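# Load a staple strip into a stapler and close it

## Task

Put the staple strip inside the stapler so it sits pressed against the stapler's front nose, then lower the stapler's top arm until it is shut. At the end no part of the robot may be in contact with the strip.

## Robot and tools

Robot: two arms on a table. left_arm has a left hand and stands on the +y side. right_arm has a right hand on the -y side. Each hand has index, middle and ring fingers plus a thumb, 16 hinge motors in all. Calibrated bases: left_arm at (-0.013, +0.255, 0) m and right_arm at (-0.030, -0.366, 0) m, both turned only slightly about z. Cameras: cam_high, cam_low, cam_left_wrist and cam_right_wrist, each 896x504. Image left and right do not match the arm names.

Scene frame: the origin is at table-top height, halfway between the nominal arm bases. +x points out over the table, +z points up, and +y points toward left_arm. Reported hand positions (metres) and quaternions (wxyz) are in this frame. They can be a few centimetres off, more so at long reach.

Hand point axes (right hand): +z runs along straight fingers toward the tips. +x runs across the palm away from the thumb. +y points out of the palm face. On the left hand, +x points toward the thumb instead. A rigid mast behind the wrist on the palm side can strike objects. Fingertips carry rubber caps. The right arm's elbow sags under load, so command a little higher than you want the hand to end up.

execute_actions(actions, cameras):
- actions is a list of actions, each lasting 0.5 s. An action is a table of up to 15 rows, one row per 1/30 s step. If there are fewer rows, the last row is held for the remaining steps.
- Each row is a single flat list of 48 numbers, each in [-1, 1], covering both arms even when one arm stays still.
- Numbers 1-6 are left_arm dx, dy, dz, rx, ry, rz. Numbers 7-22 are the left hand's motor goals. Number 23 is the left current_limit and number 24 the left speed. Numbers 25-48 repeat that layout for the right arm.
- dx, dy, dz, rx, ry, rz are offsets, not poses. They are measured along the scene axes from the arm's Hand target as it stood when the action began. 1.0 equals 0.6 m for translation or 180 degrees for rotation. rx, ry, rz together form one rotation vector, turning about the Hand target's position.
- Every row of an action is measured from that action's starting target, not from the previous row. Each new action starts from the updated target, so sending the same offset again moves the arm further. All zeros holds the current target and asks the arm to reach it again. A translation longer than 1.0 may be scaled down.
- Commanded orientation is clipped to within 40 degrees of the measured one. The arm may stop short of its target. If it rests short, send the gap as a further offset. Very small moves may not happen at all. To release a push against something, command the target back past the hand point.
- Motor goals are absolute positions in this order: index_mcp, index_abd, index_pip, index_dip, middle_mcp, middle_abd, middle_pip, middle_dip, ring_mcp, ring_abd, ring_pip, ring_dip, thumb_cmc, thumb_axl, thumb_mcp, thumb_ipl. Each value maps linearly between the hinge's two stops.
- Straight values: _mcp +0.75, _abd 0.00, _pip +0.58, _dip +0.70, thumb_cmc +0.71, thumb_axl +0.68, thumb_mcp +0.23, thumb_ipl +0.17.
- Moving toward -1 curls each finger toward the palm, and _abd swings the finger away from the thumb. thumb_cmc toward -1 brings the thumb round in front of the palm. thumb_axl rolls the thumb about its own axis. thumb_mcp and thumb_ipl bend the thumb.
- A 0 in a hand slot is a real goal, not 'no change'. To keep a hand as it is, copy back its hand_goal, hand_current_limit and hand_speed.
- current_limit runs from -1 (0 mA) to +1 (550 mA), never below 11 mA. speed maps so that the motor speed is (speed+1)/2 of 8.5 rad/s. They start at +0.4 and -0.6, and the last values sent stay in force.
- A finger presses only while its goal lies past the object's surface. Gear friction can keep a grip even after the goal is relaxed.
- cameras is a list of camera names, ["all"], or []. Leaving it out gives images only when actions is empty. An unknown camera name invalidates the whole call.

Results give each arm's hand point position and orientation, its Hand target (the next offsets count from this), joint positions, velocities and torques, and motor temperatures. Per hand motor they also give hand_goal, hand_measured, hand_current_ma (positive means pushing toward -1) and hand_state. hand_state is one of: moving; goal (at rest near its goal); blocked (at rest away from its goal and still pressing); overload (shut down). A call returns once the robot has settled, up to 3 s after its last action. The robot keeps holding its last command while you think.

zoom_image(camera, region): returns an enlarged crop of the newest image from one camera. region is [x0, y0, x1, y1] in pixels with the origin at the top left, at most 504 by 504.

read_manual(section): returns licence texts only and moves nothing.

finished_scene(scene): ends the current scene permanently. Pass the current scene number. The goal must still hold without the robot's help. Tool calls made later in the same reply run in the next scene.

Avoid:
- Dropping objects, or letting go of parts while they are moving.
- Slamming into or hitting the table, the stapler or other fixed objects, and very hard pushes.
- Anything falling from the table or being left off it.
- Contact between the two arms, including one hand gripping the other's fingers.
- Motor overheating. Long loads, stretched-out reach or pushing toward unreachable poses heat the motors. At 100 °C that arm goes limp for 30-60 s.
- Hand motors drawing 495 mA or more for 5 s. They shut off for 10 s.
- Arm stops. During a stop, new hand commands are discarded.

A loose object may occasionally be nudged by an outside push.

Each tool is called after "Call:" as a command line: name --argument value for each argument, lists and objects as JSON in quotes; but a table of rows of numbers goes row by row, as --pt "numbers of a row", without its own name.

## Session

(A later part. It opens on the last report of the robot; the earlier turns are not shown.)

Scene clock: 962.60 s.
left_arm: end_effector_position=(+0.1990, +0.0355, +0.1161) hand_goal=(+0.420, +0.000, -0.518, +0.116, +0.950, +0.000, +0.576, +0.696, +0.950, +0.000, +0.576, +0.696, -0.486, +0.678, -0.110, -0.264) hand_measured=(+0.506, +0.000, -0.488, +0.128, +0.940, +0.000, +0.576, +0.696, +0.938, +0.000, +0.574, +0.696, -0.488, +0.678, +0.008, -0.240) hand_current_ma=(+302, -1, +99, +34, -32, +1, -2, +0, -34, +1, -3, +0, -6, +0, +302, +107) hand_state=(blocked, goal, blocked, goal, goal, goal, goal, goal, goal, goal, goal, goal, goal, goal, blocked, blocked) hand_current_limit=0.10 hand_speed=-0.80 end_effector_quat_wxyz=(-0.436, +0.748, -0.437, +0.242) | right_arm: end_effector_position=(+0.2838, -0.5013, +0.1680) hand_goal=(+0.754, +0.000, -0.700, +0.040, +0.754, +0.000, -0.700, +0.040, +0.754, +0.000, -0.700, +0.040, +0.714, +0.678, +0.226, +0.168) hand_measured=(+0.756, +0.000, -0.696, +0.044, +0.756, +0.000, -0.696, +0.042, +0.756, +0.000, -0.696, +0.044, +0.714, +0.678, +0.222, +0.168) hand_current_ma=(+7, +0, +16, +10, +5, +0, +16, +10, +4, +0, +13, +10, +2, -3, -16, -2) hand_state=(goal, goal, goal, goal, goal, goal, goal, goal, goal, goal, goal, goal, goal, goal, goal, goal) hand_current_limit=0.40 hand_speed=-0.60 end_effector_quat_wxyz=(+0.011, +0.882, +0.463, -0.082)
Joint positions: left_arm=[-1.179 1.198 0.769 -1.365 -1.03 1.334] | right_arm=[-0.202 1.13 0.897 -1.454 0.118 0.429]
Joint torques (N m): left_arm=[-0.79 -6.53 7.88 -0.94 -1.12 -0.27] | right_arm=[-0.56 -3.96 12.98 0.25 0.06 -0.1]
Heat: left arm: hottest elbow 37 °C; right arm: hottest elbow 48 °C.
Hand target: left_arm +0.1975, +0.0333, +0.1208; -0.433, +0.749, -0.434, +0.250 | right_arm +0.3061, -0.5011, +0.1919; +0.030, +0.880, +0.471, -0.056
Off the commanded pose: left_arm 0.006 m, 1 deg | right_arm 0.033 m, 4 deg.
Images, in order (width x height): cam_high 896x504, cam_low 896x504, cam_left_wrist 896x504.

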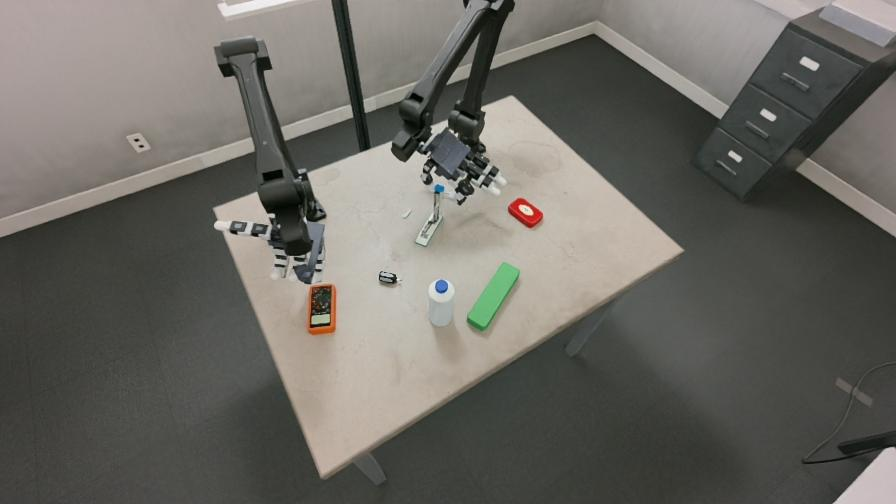

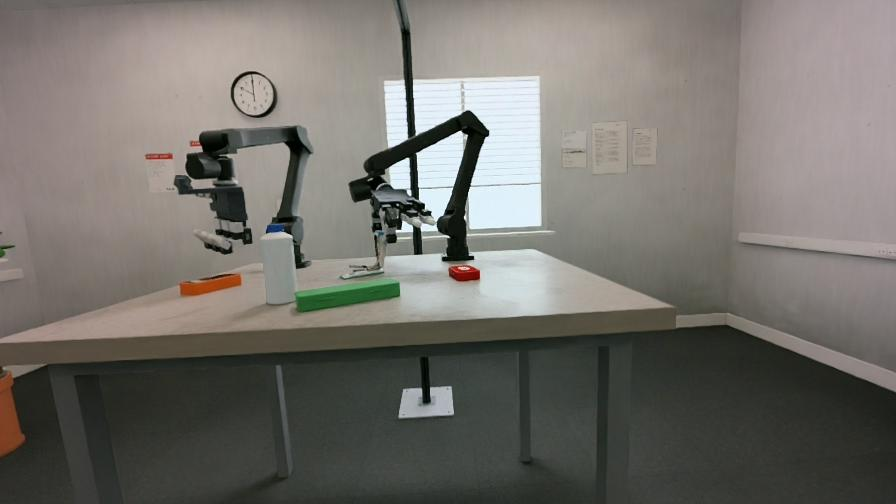

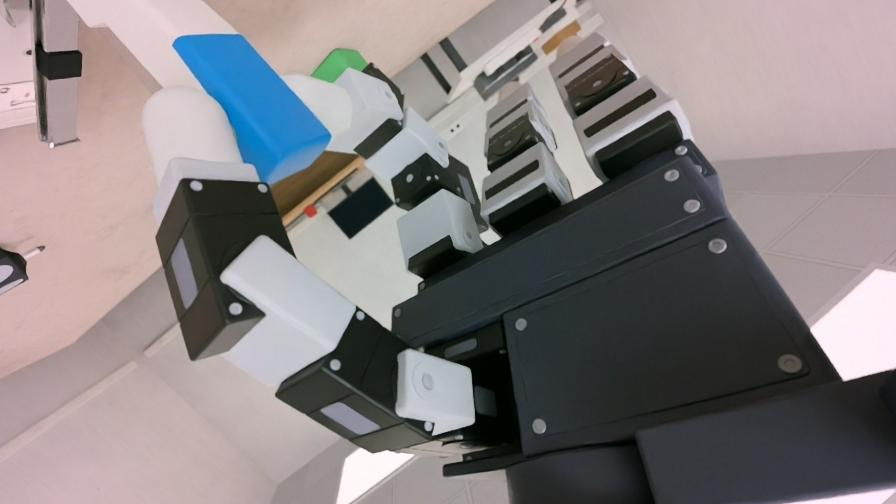

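Call:
execute_actions --actions '[[[-0.01,0.0175,-0.008,0,0,0,0.42,0,-0.518,0.116,0.95,0,0.576,0.696,0.95,0,0.576,0.696,-0.486,0.678,-0.11,-0.265,0.1,-0.8,0,0,0,0,0,0,0.754,0,-0.7,0.04,0.754,0,-0.7,0.04,0.754,0,-0.7,0.04,0.714,0.678,0.226,0.168,0.4,-0.6]]]' --cameras '["cam_high","cam_low","cam_left_wrist"]'

Call:
zoom_image --camera "cam_left_wrist" --region '[0, 0, 340, 220]'

Call:
zoom_image --camera "cam_low" --region '[310, 200, 410, 290]'

Call:
zoom_image --camera "cam_high" --region '[390, 190, 460, 260]'

Scene clock: 983.07 s.
left_arm: end_effector_position=(+0.1937, +0.0445, +0.1125) hand_goal=(+0.420, +0.000, -0.518, +0.116, +0.950, +0.000, +0.576, +0.696, +0.950, +0.000, +0.576, +0.696, -0.486, +0.678, -0.110, -0.264) hand_measured=(+0.506, +0.000, -0.488, +0.128, +0.940, +0.000, +0.576, +0.696, +0.938, +0.000, +0.574, +0.696, -0.490, +0.678, +0.008, -0.240) hand_current_ma=(+302, -1, +99, +34, -32, +1, -2, +0, -34, +1, -3, +0, -7, -1, +303, +107) hand_state=(blocked, goal, blocked, goal, goal, goal, goal, goal, goal, goal, goal, goal, goal, goal, blocked, blocked) hand_current_limit=0.10 hand_speed=-0.80 end_effector_quat_wxyz=(-0.435, +0.749, -0.435, +0.245) | right_arm: end_effector_position=(+0.2838, -0.5013, +0.1680) hand_goal=(+0.754, +0.000, -0.700, +0.040, +0.754, +0.000, -0.700, +0.040, +0.754, +0.000, -0.700, +0.040, +0.714, +0.678, +0.226, +0.168) hand_measured=(+0.756, +0.000, -0.696, +0.044, +0.756, +0.000, -0.696, +0.042, +0.756, +0.000, -0.696, +0.044, +0.714, +0.678, +0.222, +0.168) hand_current_ma=(+7, +0, +16, +10, +5, +0, +16, +10, +4, +0, +13, +10, +2, -3, -16, -2) hand_state=(goal, goal, goal, goal, goal, goal, goal, goal, goal, goal, goal, goal, goal, goal, goal, goal) hand_current_limit=0.40 hand_speed=-0.60 end_effector_quat_wxyz=(+0.011, +0.882, +0.463, -0.082)
Joint positions: left_arm=[-1.185 1.171 0.738 -1.365 -1.03 1.322] | right_arm=[-0.202 1.13 0.897 -1.454 0.118 0.429]
Joint torques (N m): left_arm=[-0.79 -6.12 7.62 -1.01 -1.07 -0.28] | right_arm=[-0.09 -3.43 13.07 0.23 0.02 -0.14]
Heat: left arm: hottest elbow 38 °C; right arm: hottest elbow 49 °C.
Hand target: left_arm +0.1916, +0.0437, +0.1161; -0.433, +0.749, -0.434, +0.250 | right_arm +0.3061, -0.5011, +0.1919; +0.030, +0.880, +0.471, -0.056
Off the commanded pose: left_arm 0.004 m, 1 deg | right_arm 0.033 m, 4 deg.
Images, in order (width x height): cam_high 896x504, cam_low 896x504, cam_left_wrist 896x504.

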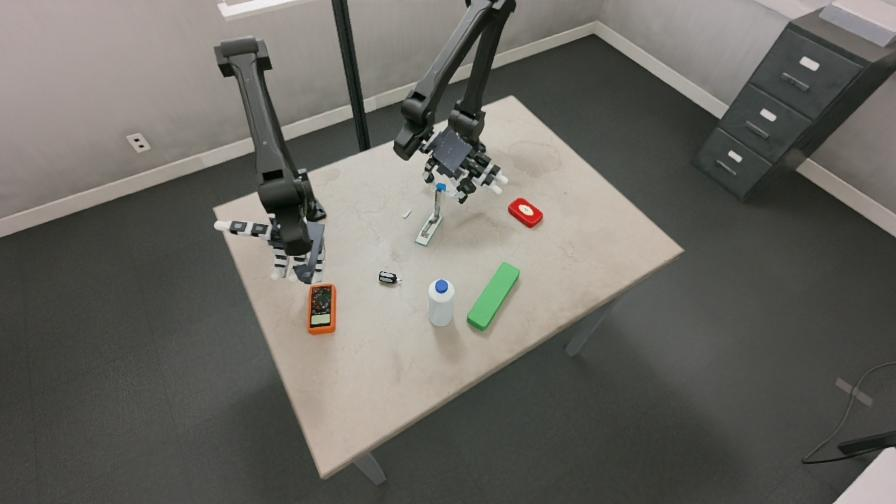

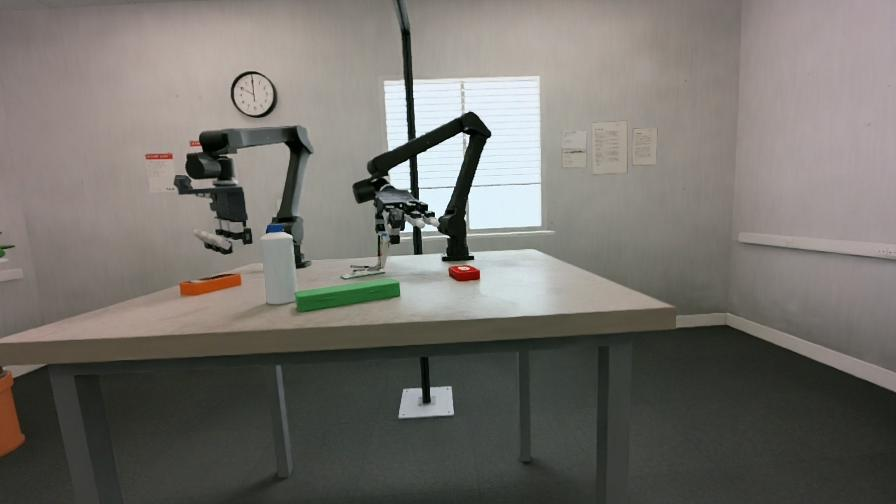

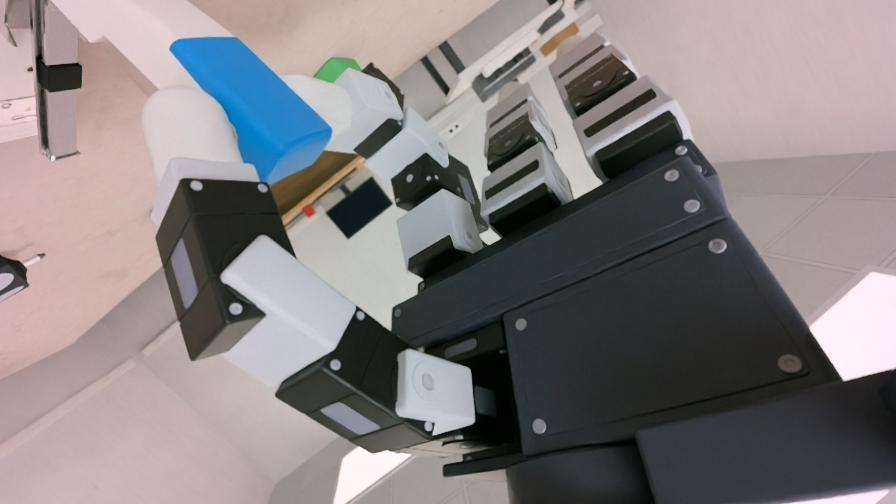

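Scaled by 1.482 from the camera's 896x504 image, which has a finer 1280x720 frame.

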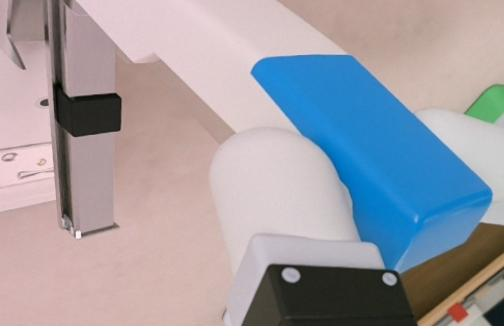

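Scaled by 5.040 from the camera's 896x504 image, which has a finer 1280x720 frame.

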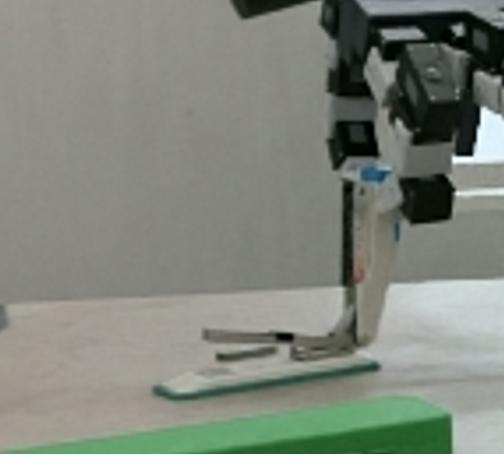

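Scaled by 7.200 from the camera's 896x504 image, which has a finer 1280x720 frame.

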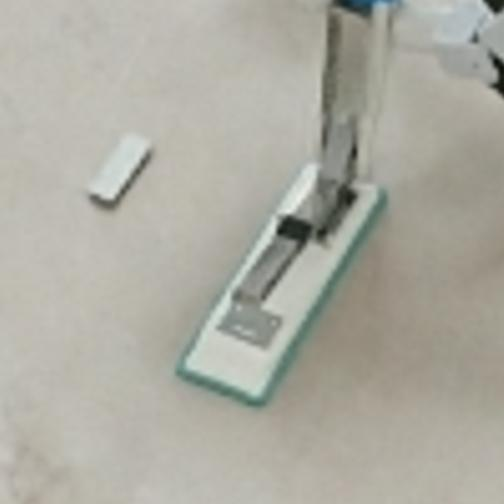

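Call:
execute_actions --actions '[[[0,0,0,0,0,0,0.56,0,-0.518,0.116,0.95,0,0.576,0.696,0.95,0,0.576,0.696,-0.486,0.678,0.04,-0.265,0.1,-0.92,0,0,0,0,0,0,0.754,0,-0.7,0.04,0.754,0,-0.7,0.04,0.754,0,-0.7,0.04,0.714,0.678,0.226,0.168,0.4,-0.6]],[[0,0,0,0,0,0,0.56,0,-0.518,0.116,0.95,0,0.576,0.696,0.95,0,0.576,0.696,-0.486,0.678,0.04,-0.265,0.1,-0.92,0,0,0,0,0,0,0.754,0,-0.7,0.04,0.754,0,-0.7,0.04,0.754,0,-0.7,0.04,0.714,0.678,0.226,0.168,0.4,-0.6]]]' --cameras '["cam_high","cam_low","cam_left_wrist"]'

Call:
zoom_image --camera "cam_left_wrist" --region '[0, 0, 340, 220]'

Call:
zoom_image --camera "cam_low" --region '[310, 200, 410, 290]'

Scene clock: 994.33 s.
left_arm: end_effector_position=(+0.1939, +0.0443, +0.1128) hand_goal=(+0.560, +0.000, -0.518, +0.116, +0.950, +0.000, +0.576, +0.696, +0.950, +0.000, +0.576, +0.696, -0.486, +0.678, +0.040, -0.264) hand_measured=(+0.548, +0.000, -0.514, +0.120, +0.940, +0.000, +0.576, +0.696, +0.938, +0.000, +0.574, +0.696, -0.490, +0.678, +0.038, -0.260) hand_current_ma=(-33, -1, +11, +8, -32, +1, -2, +0, -34, +1, -3, +0, -7, -1, -8, +10) hand_state=(goal, goal, goal, goal, goal, goal, goal, goal, goal, goal, goal, goal, goal, goal, goal, goal) hand_current_limit=0.10 hand_speed=-0.92 end_effector_quat_wxyz=(-0.435, +0.750, -0.434, +0.246) | right_arm: end_effector_position=(+0.2838, -0.5013, +0.1680) hand_goal=(+0.754, +0.000, -0.700, +0.040, +0.754, +0.000, -0.700, +0.040, +0.754, +0.000, -0.700, +0.040, +0.714, +0.678, +0.226, +0.168) hand_measured=(+0.756, +0.000, -0.696, +0.044, +0.756, +0.000, -0.696, +0.042, +0.756, +0.000, -0.696, +0.044, +0.714, +0.678, +0.222, +0.168) hand_current_ma=(+7, +0, +16, +10, +5, +0, +16, +10, +4, +0, +13, +10, +2, -3, -16, -2) hand_state=(goal, goal, goal, goal, goal, goal, goal, goal, goal, goal, goal, goal, goal, goal, goal, goal) hand_current_limit=0.40 hand_speed=-0.60 end_effector_quat_wxyz=(+0.011, +0.882, +0.463, -0.082)
Joint positions: left_arm=[-1.185 1.17 0.738 -1.365 -1.03 1.318] | right_arm=[-0.202 1.13 0.897 -1.454 0.118 0.429]
Joint torques (N m): left_arm=[-0.79 -6.01 7.62 -1.01 -1.07 -0.24] | right_arm=[-0.44 -4.07 13.01 0.4 0.07 -0.14]
Heat: left arm: hottest elbow 38 °C; right arm: hottest elbow 49 °C.
Hand target: left_arm +0.1916, +0.0437, +0.1162; -0.433, +0.750, -0.434, +0.250 | right_arm +0.3061, -0.5011, +0.1919; +0.030, +0.880, +0.471, -0.056
Off the commanded pose: left_arm 0.004 m, 1 deg | right_arm 0.033 m, 4 deg.
Images, in order (width x height): cam_high 896x504, cam_low 896x504, cam_left_wrist 896x504.

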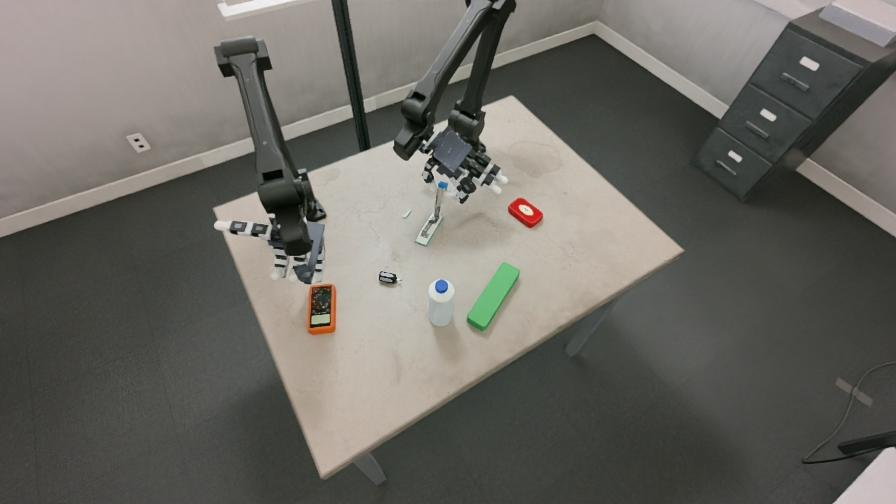

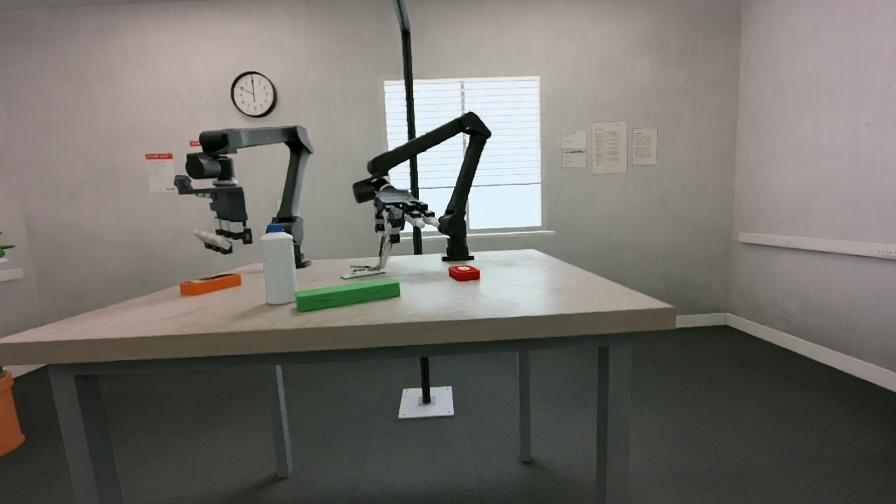

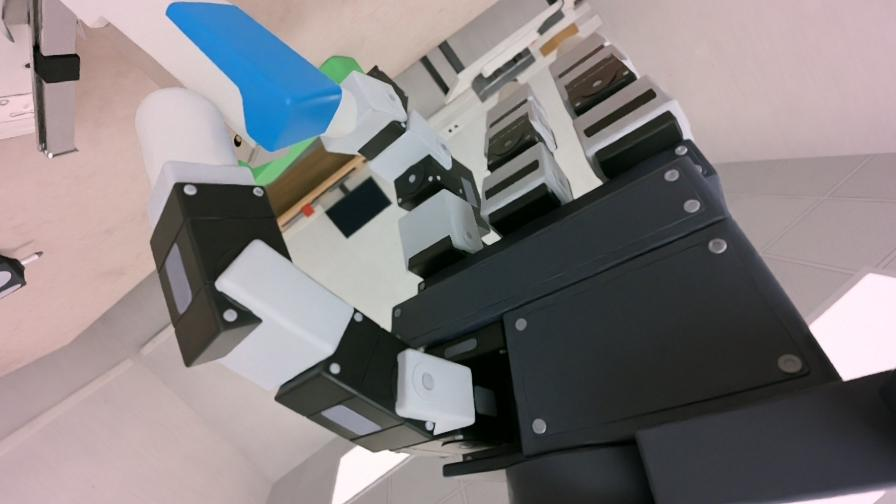

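Scaled by 1.482 from the camera's 896x504 image, which has a finer 1280x720 frame.

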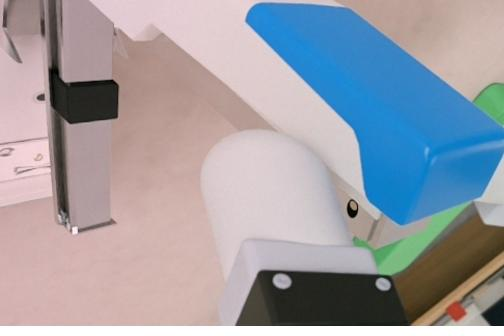

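Scaled by 5.040 from the camera's 896x504 image, which has a finer 1280x720 frame.

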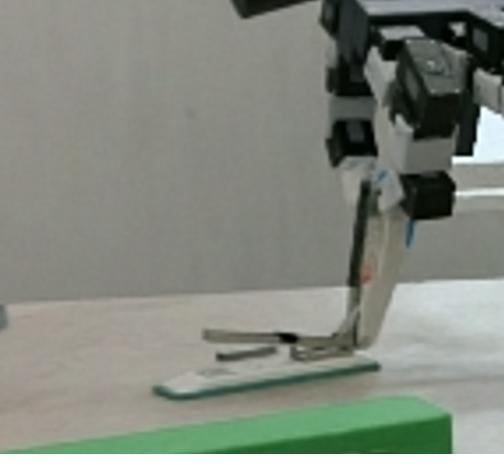

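Call:
execute_actions --actions '[[[0,0,0,0,0,0,0.66,0,-0.518,0.116,0.95,0,0.576,0.696,0.95,0,0.576,0.696,-0.486,0.678,0.12,-0.265,0.1,-0.9,0,0,0,0,0,0,0.754,0,-0.7,0.04,0.754,0,-0.7,0.04,0.754,0,-0.7,0.04,0.714,0.678,0.226,0.168,0.4,-0.6]],[[0,0,0.01,0,0,0,0.66,0,-0.518,0.116,0.95,0,0.576,0.696,0.95,0,0.576,0.696,-0.486,0.678,0.12,-0.265,0.1,-0.8,0,0,0,0,0,0,0.754,0,-0.7,0.04,0.754,0,-0.7,0.04,0.754,0,-0.7,0.04,0.714,0.678,0.226,0.168,0.4,-0.6]]]' --cameras '["cam_high","cam_low","cam_left_wrist"]'

Call:
zoom_image --camera "cam_left_wrist" --region '[0, 0, 340, 220]'

Call:
zoom_image --camera "cam_low" --region '[310, 200, 410, 290]'

Scene clock: 1008.60 s.
left_arm: end_effector_position=(+0.1923, +0.0482, +0.1155) hand_goal=(+0.660, +0.000, -0.518, +0.116, +0.950, +0.000, +0.576, +0.696, +0.950, +0.000, +0.576, +0.696, -0.486, +0.678, +0.120, -0.264) hand_measured=(+0.648, +0.000, -0.514, +0.120, +0.940, +0.000, +0.576, +0.696, +0.938, +0.000, +0.574, +0.696, -0.490, +0.678, +0.116, -0.262) hand_current_ma=(-37, -1, +10, +8, -32, +1, -2, +0, -34, +1, -3, +0, -7, -1, -12, +9) hand_state=(goal, goal, goal, goal, goal, goal, goal, goal, goal, goal, goal, goal, goal, goal, goal, goal) hand_current_limit=0.10 hand_speed=-0.80 end_effector_quat_wxyz=(-0.437, +0.749, -0.436, +0.242) | right_arm: end_effector_position=(+0.2838, -0.5013, +0.1680) hand_goal=(+0.754, +0.000, -0.700, +0.040, +0.754, +0.000, -0.700, +0.040, +0.754, +0.000, -0.700, +0.040, +0.714, +0.678, +0.226, +0.168) hand_measured=(+0.756, +0.000, -0.696, +0.044, +0.756, +0.000, -0.696, +0.042, +0.756, +0.000, -0.696, +0.044, +0.714, +0.678, +0.222, +0.168) hand_current_ma=(+7, +0, +16, +10, +5, +0, +16, +10, +4, +0, +13, +10, +2, -3, -16, -2) hand_state=(goal, goal, goal, goal, goal, goal, goal, goal, goal, goal, goal, goal, goal, goal, goal, goal) hand_current_limit=0.40 hand_speed=-0.60 end_effector_quat_wxyz=(+0.011, +0.882, +0.463, -0.082)
Joint positions: left_arm=[-1.185 1.16 0.738 -1.384 -1.03 1.318] | right_arm=[-0.202 1.13 0.897 -1.454 0.118 0.429]
Joint torques (N m): left_arm=[-0.79 -5.66 8.57 -1.03 -1.06 -0.24] | right_arm=[-0.26 -4.31 13.04 0.36 0.09 -0.11]
Heat: left arm: hottest elbow 38 °C; right arm: hottest elbow 49 °C.
Hand target: left_arm +0.1916, +0.0438, +0.1222; -0.433, +0.749, -0.434, +0.250 | right_arm +0.3061, -0.5011, +0.1919; +0.030, +0.880, +0.471, -0.056
Off the commanded pose: left_arm 0.008 m, 1 deg | right_arm 0.033 m, 4 deg.
Images, in order (width x height): cam_high 896x504, cam_low 896x504, cam_left_wrist 896x504.

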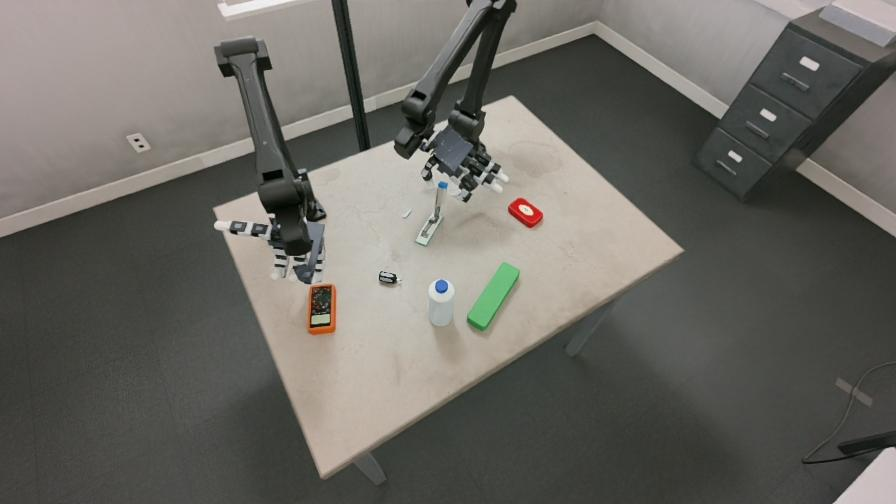

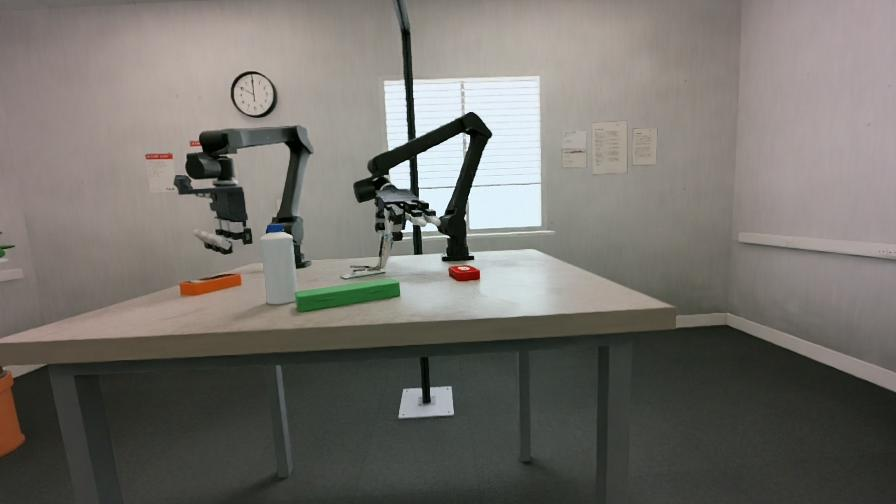

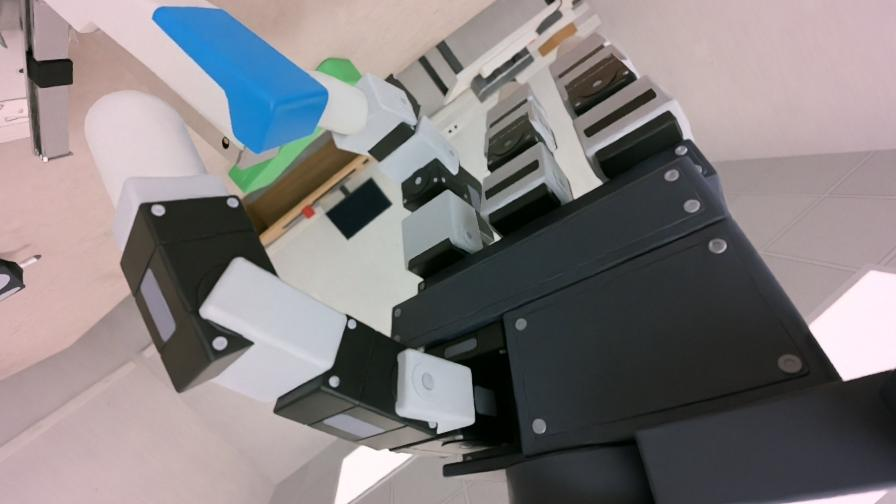

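Scaled by 1.482 from the camera's 896x504 image, which has a finer 1280x720 frame.

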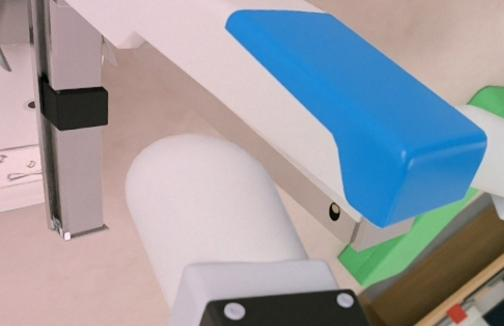

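Scaled by 5.040 from the camera's 896x504 image, which has a finer 1280x720 frame.

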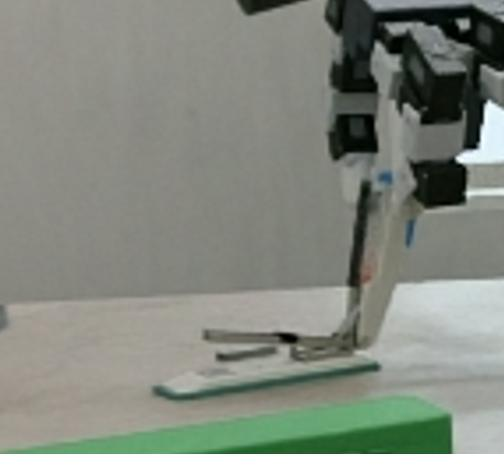

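Call:
execute_actions --actions '[[[0,0,0.08,0,0,0,0.66,0,-0.518,0.116,0.95,0,0.576,0.696,0.95,0,0.576,0.696,-0.486,0.678,0.12,-0.265,0.1,-0.8,0,0,0,0,0,0,0.754,0,-0.7,0.04,0.754,0,-0.7,0.04,0.754,0,-0.7,0.04,0.714,0.678,0.226,0.168,0.4,-0.6]],[[0,0,0.08,0,0,0,0.66,0,-0.518,0.116,0.95,0,0.576,0.696,0.95,0,0.576,0.696,-0.486,0.678,0.12,-0.265,0.1,-0.8,0,0,0,0,0,0,0.754,0,-0.7,0.04,0.754,0,-0.7,0.04,0.754,0,-0.7,0.04,0.714,0.678,0.226,0.168,0.4,-0.6]]]' --cameras '["cam_high","cam_low","cam_left_wrist"]'

Call:
zoom_image --camera "cam_low" --region '[310, 200, 410, 290]'

Call:
zoom_image --camera "cam_high" --region '[390, 180, 460, 250]'

Scene clock: 1050.63 s.
left_arm: end_effector_position=(+0.1894, +0.0552, +0.2038) hand_goal=(+0.660, +0.000, -0.518, +0.116, +0.950, +0.000, +0.576, +0.696, +0.950, +0.000, +0.576, +0.696, -0.486, +0.678, +0.120, -0.264) hand_measured=(+0.650, +0.000, -0.514, +0.120, +0.938, +0.002, +0.574, +0.696, +0.936, +0.002, +0.574, +0.696, -0.486, +0.678, +0.116, -0.262) hand_current_ma=(-31, -1, +9, +8, -38, +2, -2, +0, -43, +2, -4, +0, -2, +0, -10, +8) hand_state=(goal, goal, goal, goal, goal, goal, goal, goal, goal, goal, goal, goal, goal, goal, goal, goal) hand_current_limit=0.10 hand_speed=-0.80 end_effector_quat_wxyz=(-0.441, +0.745, -0.439, +0.238) | right_arm: end_effector_position=(+0.2838, -0.5013, +0.1680) hand_goal=(+0.754, +0.000, -0.700, +0.040, +0.754, +0.000, -0.700, +0.040, +0.754, +0.000, -0.700, +0.040, +0.714, +0.678, +0.226, +0.168) hand_measured=(+0.756, +0.000, -0.696, +0.044, +0.756, +0.000, -0.696, +0.042, +0.756, +0.000, -0.696, +0.044, +0.714, +0.678, +0.222, +0.168) hand_current_ma=(+7, +0, +16, +10, +5, +0, +16, +10, +4, +0, +13, +10, +2, -3, -16, -2) hand_state=(goal, goal, goal, goal, goal, goal, goal, goal, goal, goal, goal, goal, goal, goal, goal, goal) hand_current_limit=0.40 hand_speed=-0.60 end_effector_quat_wxyz=(+0.011, +0.882, +0.463, -0.082)
Joint positions: left_arm=[-1.185 1.071 0.915 -1.665 -1.032 1.32] | right_arm=[-0.202 1.13 0.897 -1.454 0.118 0.429]
Joint torques (N m): left_arm=[-0.73 -3.9 11.6 -1.07 -0.99 -0.24] | right_arm=[0.03 -4.31 13 0.39 0.05 -0.14]
Heat: left arm: hottest elbow 38 °C; right arm: hottest elbow 49 °C.
Hand target: left_arm +0.1916, +0.0438, +0.2180; -0.433, +0.749, -0.434, +0.250 | right_arm +0.3061, -0.5011, +0.1919; +0.030, +0.880, +0.471, -0.056
Off the commanded pose: left_arm 0.018 m, 2 deg | right_arm 0.033 m, 4 deg.
Images, in order (width x height): cam_high 896x504, cam_low 896x504, cam_left_wrist 896x504.

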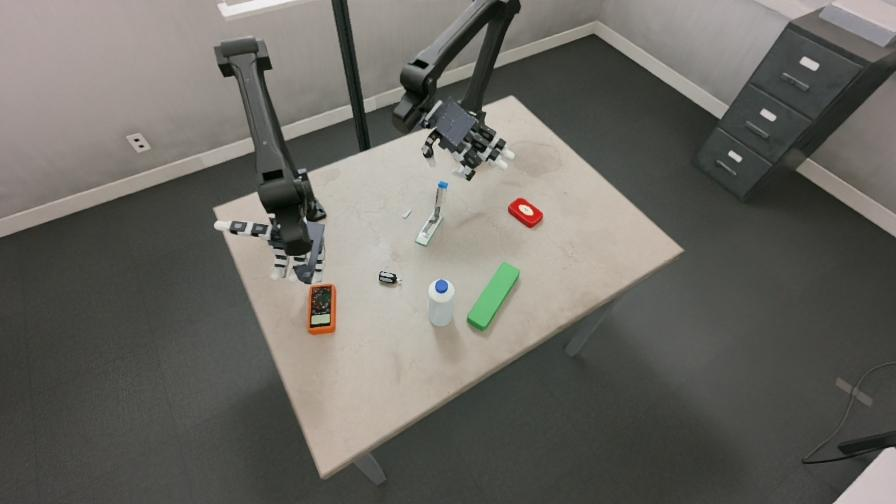

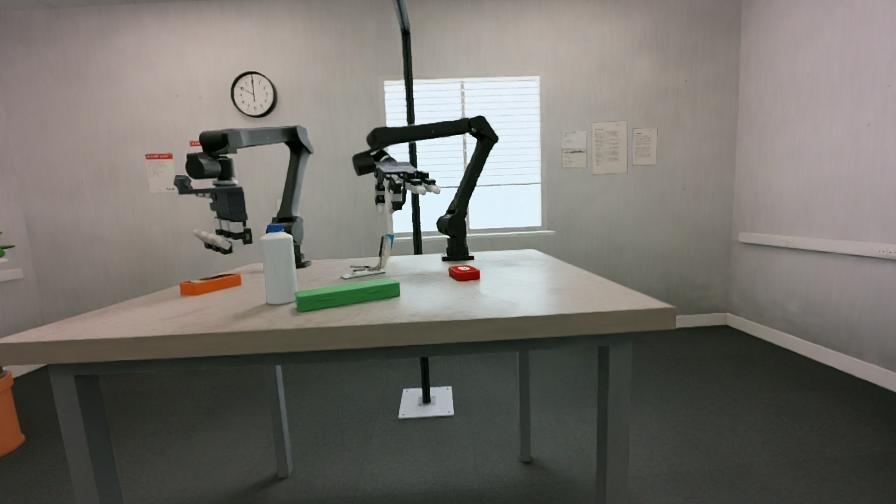

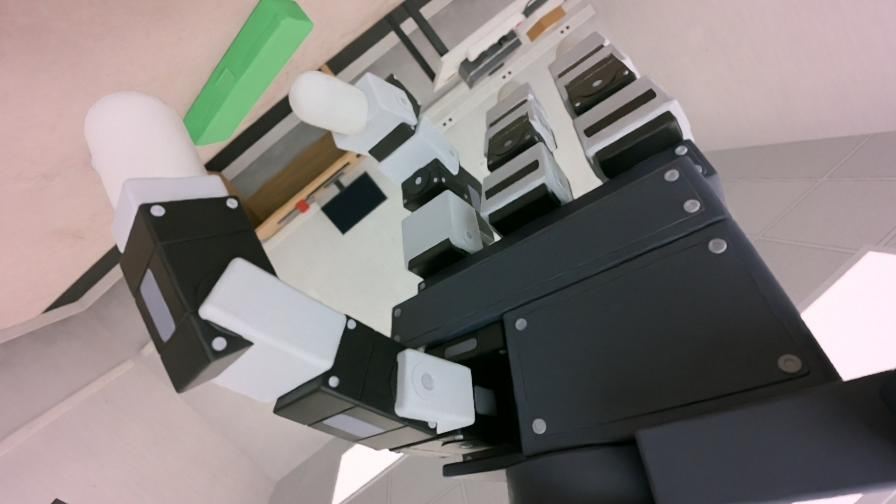

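Scaled by 5.040 from the camera's 896x504 image, which has a finer 1280x720 frame.

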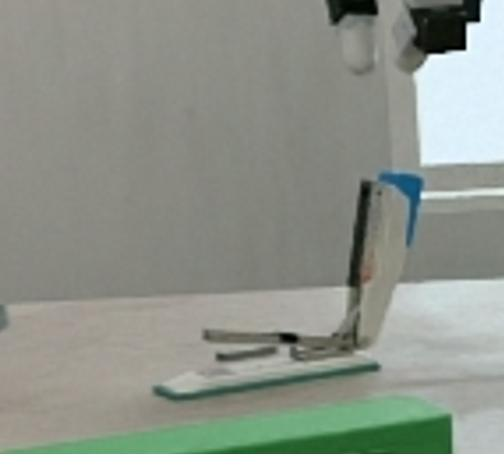

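Scaled by 7.200 from the camera's 896x504 image, which has a finer 1280x720 frame.

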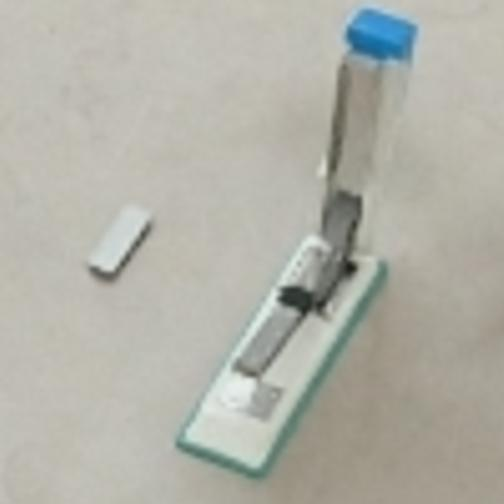

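Call:
execute_actions --actions '[[[-0.03,-0.043,0.03,-0.0886,0.0237,0.1123,0.66,0,-0.518,0.116,0.95,0,0.1,0.4,0.95,0,0.1,0.4,-0.486,0.678,0.12,-0.265,0.1,-0.6,0,0,0,0,0,0,0.754,0,-0.7,0.04,0.754,0,-0.7,0.04,0.754,0,-0.7,0.04,0.714,0.678,0.226,0.168,0.4,-0.6]],[[-0.03,-0.043,0.025,-0.0886,0.0237,0.1123,0.66,0,-0.518,0.116,0.95,0,-0.737,-0.174,0.95,0,-0.737,-0.174,-0.486,0.678,0.12,-0.265,0.1,-0.6,0,0,0,0,0,0,0.754,0,-0.7,0.04,0.754,0,-0.7,0.04,0.754,0,-0.7,0.04,0.714,0.678,0.226,0.168,0.4,-0.6]],[[-0.03,-0.043,0.025,-0.0886,0.0237,0.1123,0.66,0,-0.518,0.116,0.95,0,-0.737,-0.174,0.95,0,-0.737,-0.174,-0.486,0.678,0.12,-0.265,0.1,-0.6,0,0,0,0,0,0,0.754,0,-0.7,0.04,0.754,0,-0.7,0.04,0.754,0,-0.7,0.04,0.714,0.678,0.226,0.168,0.4,-0.6]],[[-0.03,-0.043,0.025,-0.0886,0.0237,0.1123,0.66,0,-0.518,0.116,0.95,0,-0.737,-0.174,0.95,0,-0.737,-0.174,-0.486,0.678,0.12,-0.265,0.1,-0.6,0,0,0,0,0,0,0.754,0,-0.7,0.04,0.754,0,-0.7,0.04,0.754,0,-0.7,0.04,0.714,0.678,0.226,0.168,0.4,-0.6]]]' --cameras '["cam_high","cam_low","cam_left_wrist"]'

Scene clock: 1206.10 s.
left_arm: end_effector_position=(+0.1167, -0.0437, +0.2577) hand_goal=(+0.660, +0.000, -0.518, +0.116, +0.950, +0.000, -0.736, -0.174, +0.950, +0.000, -0.736, -0.174, -0.486, +0.678, +0.120, -0.264) hand_measured=(+0.662, +0.002, -0.514, +0.120, +0.948, +0.002, -0.728, -0.170, +0.948, +0.002, -0.728, -0.170, -0.486, +0.678, +0.116, -0.264) hand_current_ma=(+3, +2, +8, +7, -4, +2, +19, +8, -2, +2, +18, +9, +0, +0, -13, +2) hand_state=(goal, goal, goal, goal, goal, goal, goal, goal, goal, goal, goal, goal, goal, goal, goal, goal) hand_current_limit=0.10 hand_speed=-0.60 end_effector_quat_wxyz=(-0.029, +0.966, +0.256, -0.002) | right_arm: end_effector_position=(+0.2838, -0.5013, +0.1680) hand_goal=(+0.754, +0.000, -0.700, +0.040, +0.754, +0.000, -0.700, +0.040, +0.754, +0.000, -0.700, +0.040, +0.714, +0.678, +0.226, +0.168) hand_measured=(+0.756, +0.000, -0.696, +0.044, +0.756, +0.000, -0.696, +0.042, +0.756, +0.000, -0.696, +0.044, +0.714, +0.678, +0.222, +0.168) hand_current_ma=(+7, +0, +16, +10, +5, +0, +16, +10, +4, +0, +13, +10, +2, -3, -16, -2) hand_state=(goal, goal, goal, goal, goal, goal, goal, goal, goal, goal, goal, goal, goal, goal, goal, goal) hand_current_limit=0.40 hand_speed=-0.60 end_effector_quat_wxyz=(+0.011, +0.882, +0.463, -0.082)
Joint positions: left_arm=[-1.3 1.012 1.069 -1.686 0.003 -0.236] | right_arm=[-0.202 1.13 0.897 -1.454 0.118 0.429]
Joint torques (N m): left_arm=[-0.79 -3.55 13.18 0.09 -0.13 -0.22] | right_arm=[-0.32 -4.78 13.08 0.25 0.02 -0.14]
Motor temperatures (°C): left_arm=[25 28 46 23 29 24] | right_arm=[24 26 51 23 25 22]
Heat: left arm: hottest elbow 46 °C; right arm: hottest elbow 51 °C.
Hand target: left_arm +0.1195, -0.0594, +0.2811; -0.001, +0.966, +0.258, +0.001 | right_arm +0.3061, -0.5011, +0.1919; +0.030, +0.880, +0.471, -0.056
Off the commanded pose: left_arm 0.028 m, 3 deg | right_arm 0.033 m, 4 deg.
Images, in order (width x height): cam_high 896x504, cam_low 896x504, cam_left_wrist 896x504.

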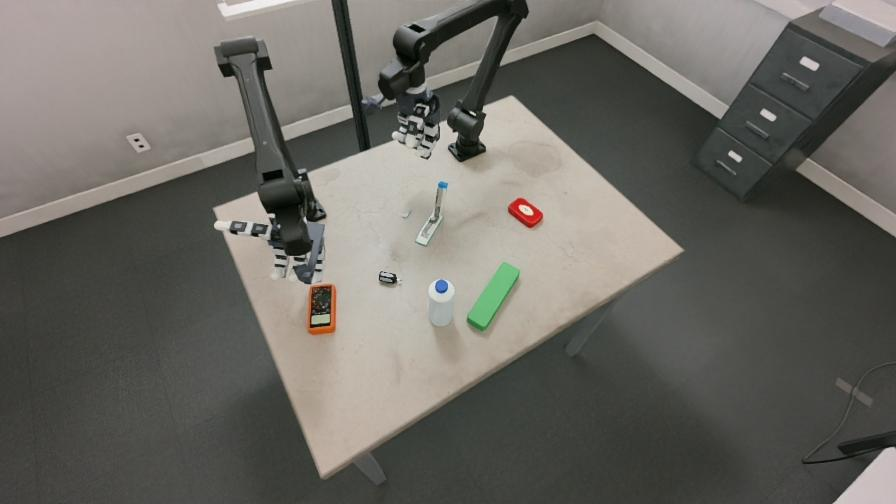

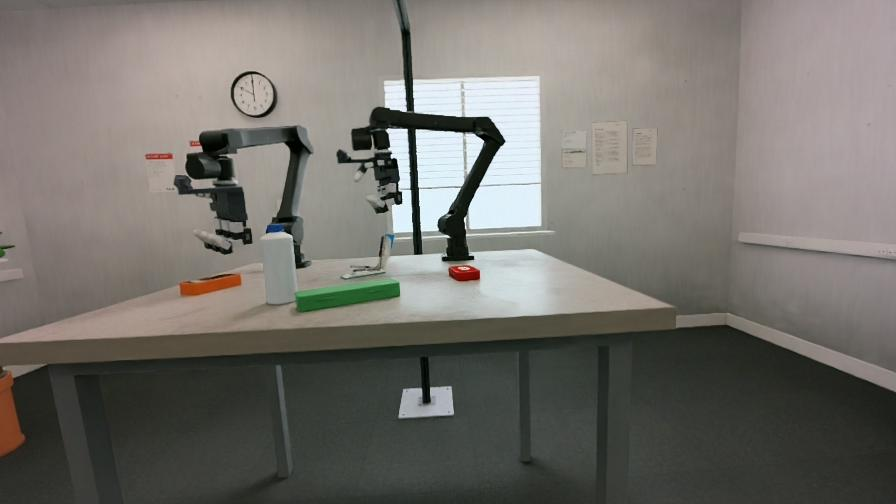

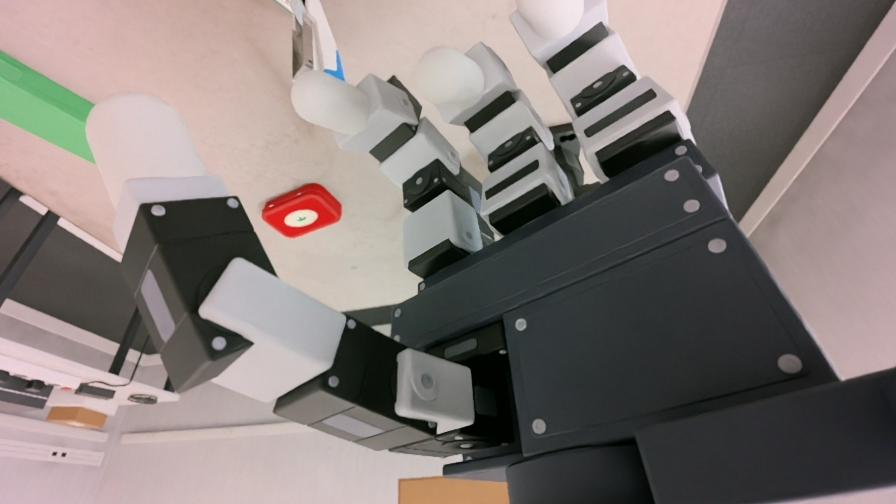

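Call:
execute_actions --actions '[[[0.008,-0.03,-0.03,0.0237,0.0886,0.1123,0.66,0,-0.518,0.116,0.95,0,-0.737,-0.174,0.95,0,-0.737,-0.174,-0.486,0.678,0.12,-0.265,0.1,-0.6,0,0,0,0,0,0,0.754,0,-0.7,0.04,0.754,0,-0.7,0.04,0.754,0,-0.7,0.04,0.714,0.678,0.226,0.168,0.4,-0.6]],[[0.008,-0.03,-0.04,0.0237,0.0886,0.1123,0.66,0,-0.518,0.116,0.95,0,-0.737,-0.174,0.95,0,-0.737,-0.174,-0.486,0.678,0.12,-0.265,0.1,-0.6,0,0,0,0,0,0,0.754,0,-0.7,0.04,0.754,0,-0.7,0.04,0.754,0,-0.7,0.04,0.714,0.678,0.226,0.168,0.4,-0.6]],[[0.008,-0.03,-0.04,0.0237,0.0886,0.1123,0.66,0,-0.518,0.116,0.95,0,-0.737,-0.174,0.95,0,-0.737,-0.174,-0.486,0.678,0.12,-0.265,0.1,-0.6,0,0,0,0,0,0,0.754,0,-0.7,0.04,0.754,0,-0.7,0.04,0.754,0,-0.7,0.04,0.714,0.678,0.226,0.168,0.4,-0.6]],[[0.008,-0.03,-0.06,0.0237,0.0886,0.1123,0.66,0,-0.518,0.116,0.95,0,-0.737,-0.174,0.95,0,-0.737,-0.174,-0.486,0.678,0.12,-0.265,0.1,-0.6,0,0,0,0,0,0,0.754,0,-0.7,0.04,0.754,0,-0.7,0.04,0.754,0,-0.7,0.04,0.714,0.678,0.226,0.168,0.4,-0.6]]]' --cameras '["cam_high","cam_low","cam_left_wrist"]'

Scene clock: 1229.57 s.
left_arm: end_effector_position=(+0.1422, -0.1310, +0.1765) hand_goal=(+0.660, +0.000, -0.518, +0.116, +0.950, +0.000, -0.736, -0.174, +0.950, +0.000, -0.736, -0.174, -0.486, +0.678, +0.120, -0.264) hand_measured=(+0.656, +0.002, -0.516, +0.120, +0.944, +0.002, -0.732, -0.170, +0.944, +0.002, -0.732, -0.170, -0.484, +0.678, +0.118, -0.262) hand_current_ma=(-11, +4, +2, +7, -17, +3, +8, +7, -17, +3, +9, +7, +2, +0, -6, +3) hand_state=(goal, goal, goal, goal, goal, goal, goal, goal, goal, goal, goal, goal, goal, goal, goal, goal) hand_current_limit=0.10 hand_speed=-0.60 end_effector_quat_wxyz=(-0.254, +0.432, +0.749, -0.433) | right_arm: end_effector_position=(+0.2838, -0.5013, +0.1680) hand_goal=(+0.754, +0.000, -0.700, +0.040, +0.754, +0.000, -0.700, +0.040, +0.754, +0.000, -0.700, +0.040, +0.714, +0.678, +0.226, +0.168) hand_measured=(+0.756, +0.000, -0.696, +0.044, +0.756, +0.000, -0.696, +0.042, +0.756, +0.000, -0.696, +0.044, +0.714, +0.678, +0.222, +0.168) hand_current_ma=(+7, +0, +16, +10, +5, +0, +16, +10, +4, +0, +13, +10, +2, -3, -16, -2) hand_state=(goal, goal, goal, goal, goal, goal, goal, goal, goal, goal, goal, goal, goal, goal, goal, goal) hand_current_limit=0.40 hand_speed=-0.60 end_effector_quat_wxyz=(+0.011, +0.882, +0.463, -0.082)
Joint positions: left_arm=[-0.944 1.56 1.291 -1.511 1.039 -1.337] | right_arm=[-0.202 1.13 0.897 -1.454 0.118 0.429]
Joint torques (N m): left_arm=[-0.62 -13.57 7.62 -0.17 1.02 -0.23] | right_arm=[-0.62 -3.72 12.88 0.39 0.08 -0.11]
Heat: left arm: hottest elbow 46 °C; right arm: hottest elbow 51 °C.
Hand target: left_arm +0.1388, -0.1314, +0.1790; -0.250, +0.435, +0.749, -0.433 | right_arm +0.3061, -0.5011, +0.1919; +0.030, +0.880, +0.471, -0.056
Off the commanded pose: left_arm 0.004 m, 1 deg | right_arm 0.033 m, 4 deg.
Images, in order (width x height): cam_high 896x504, cam_low 896x504, cam_left_wrist 896x504.

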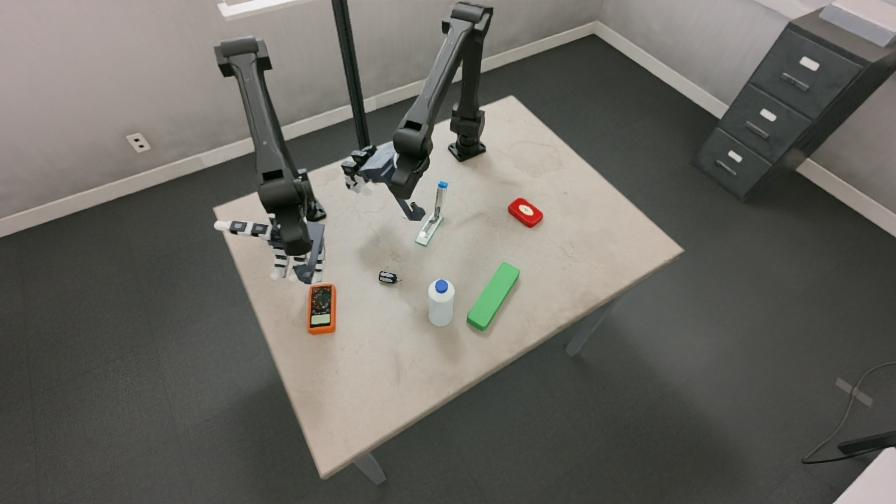

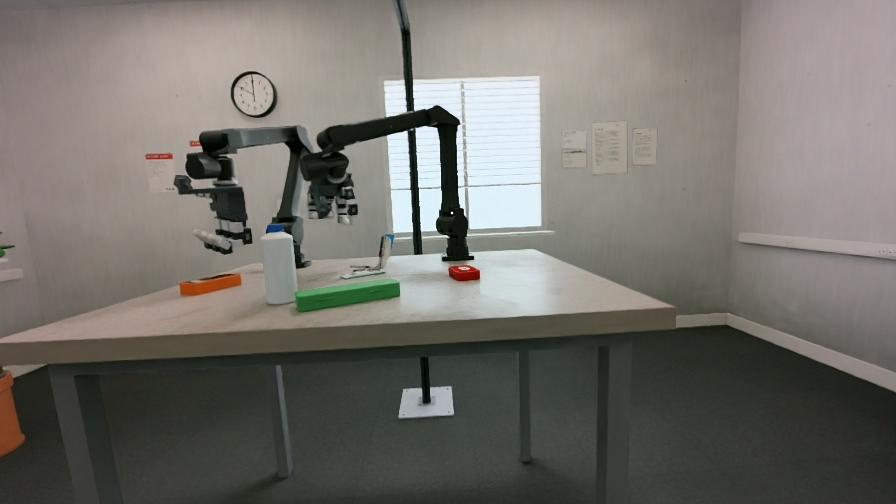

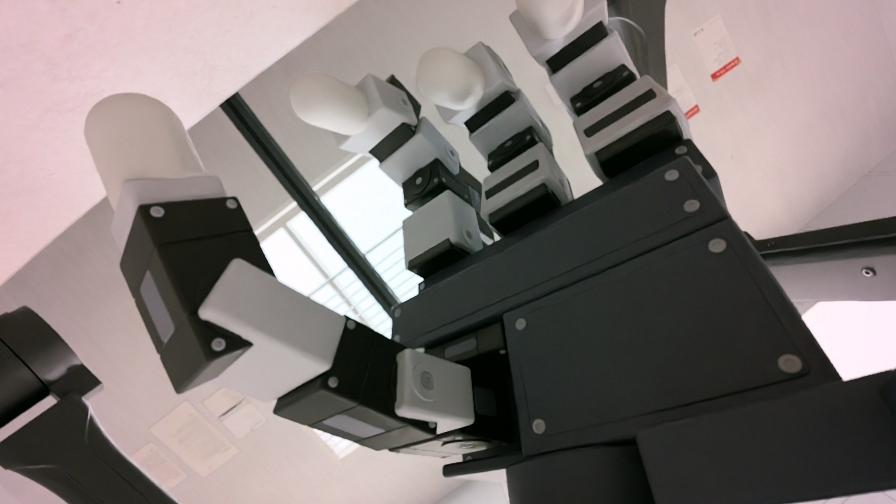

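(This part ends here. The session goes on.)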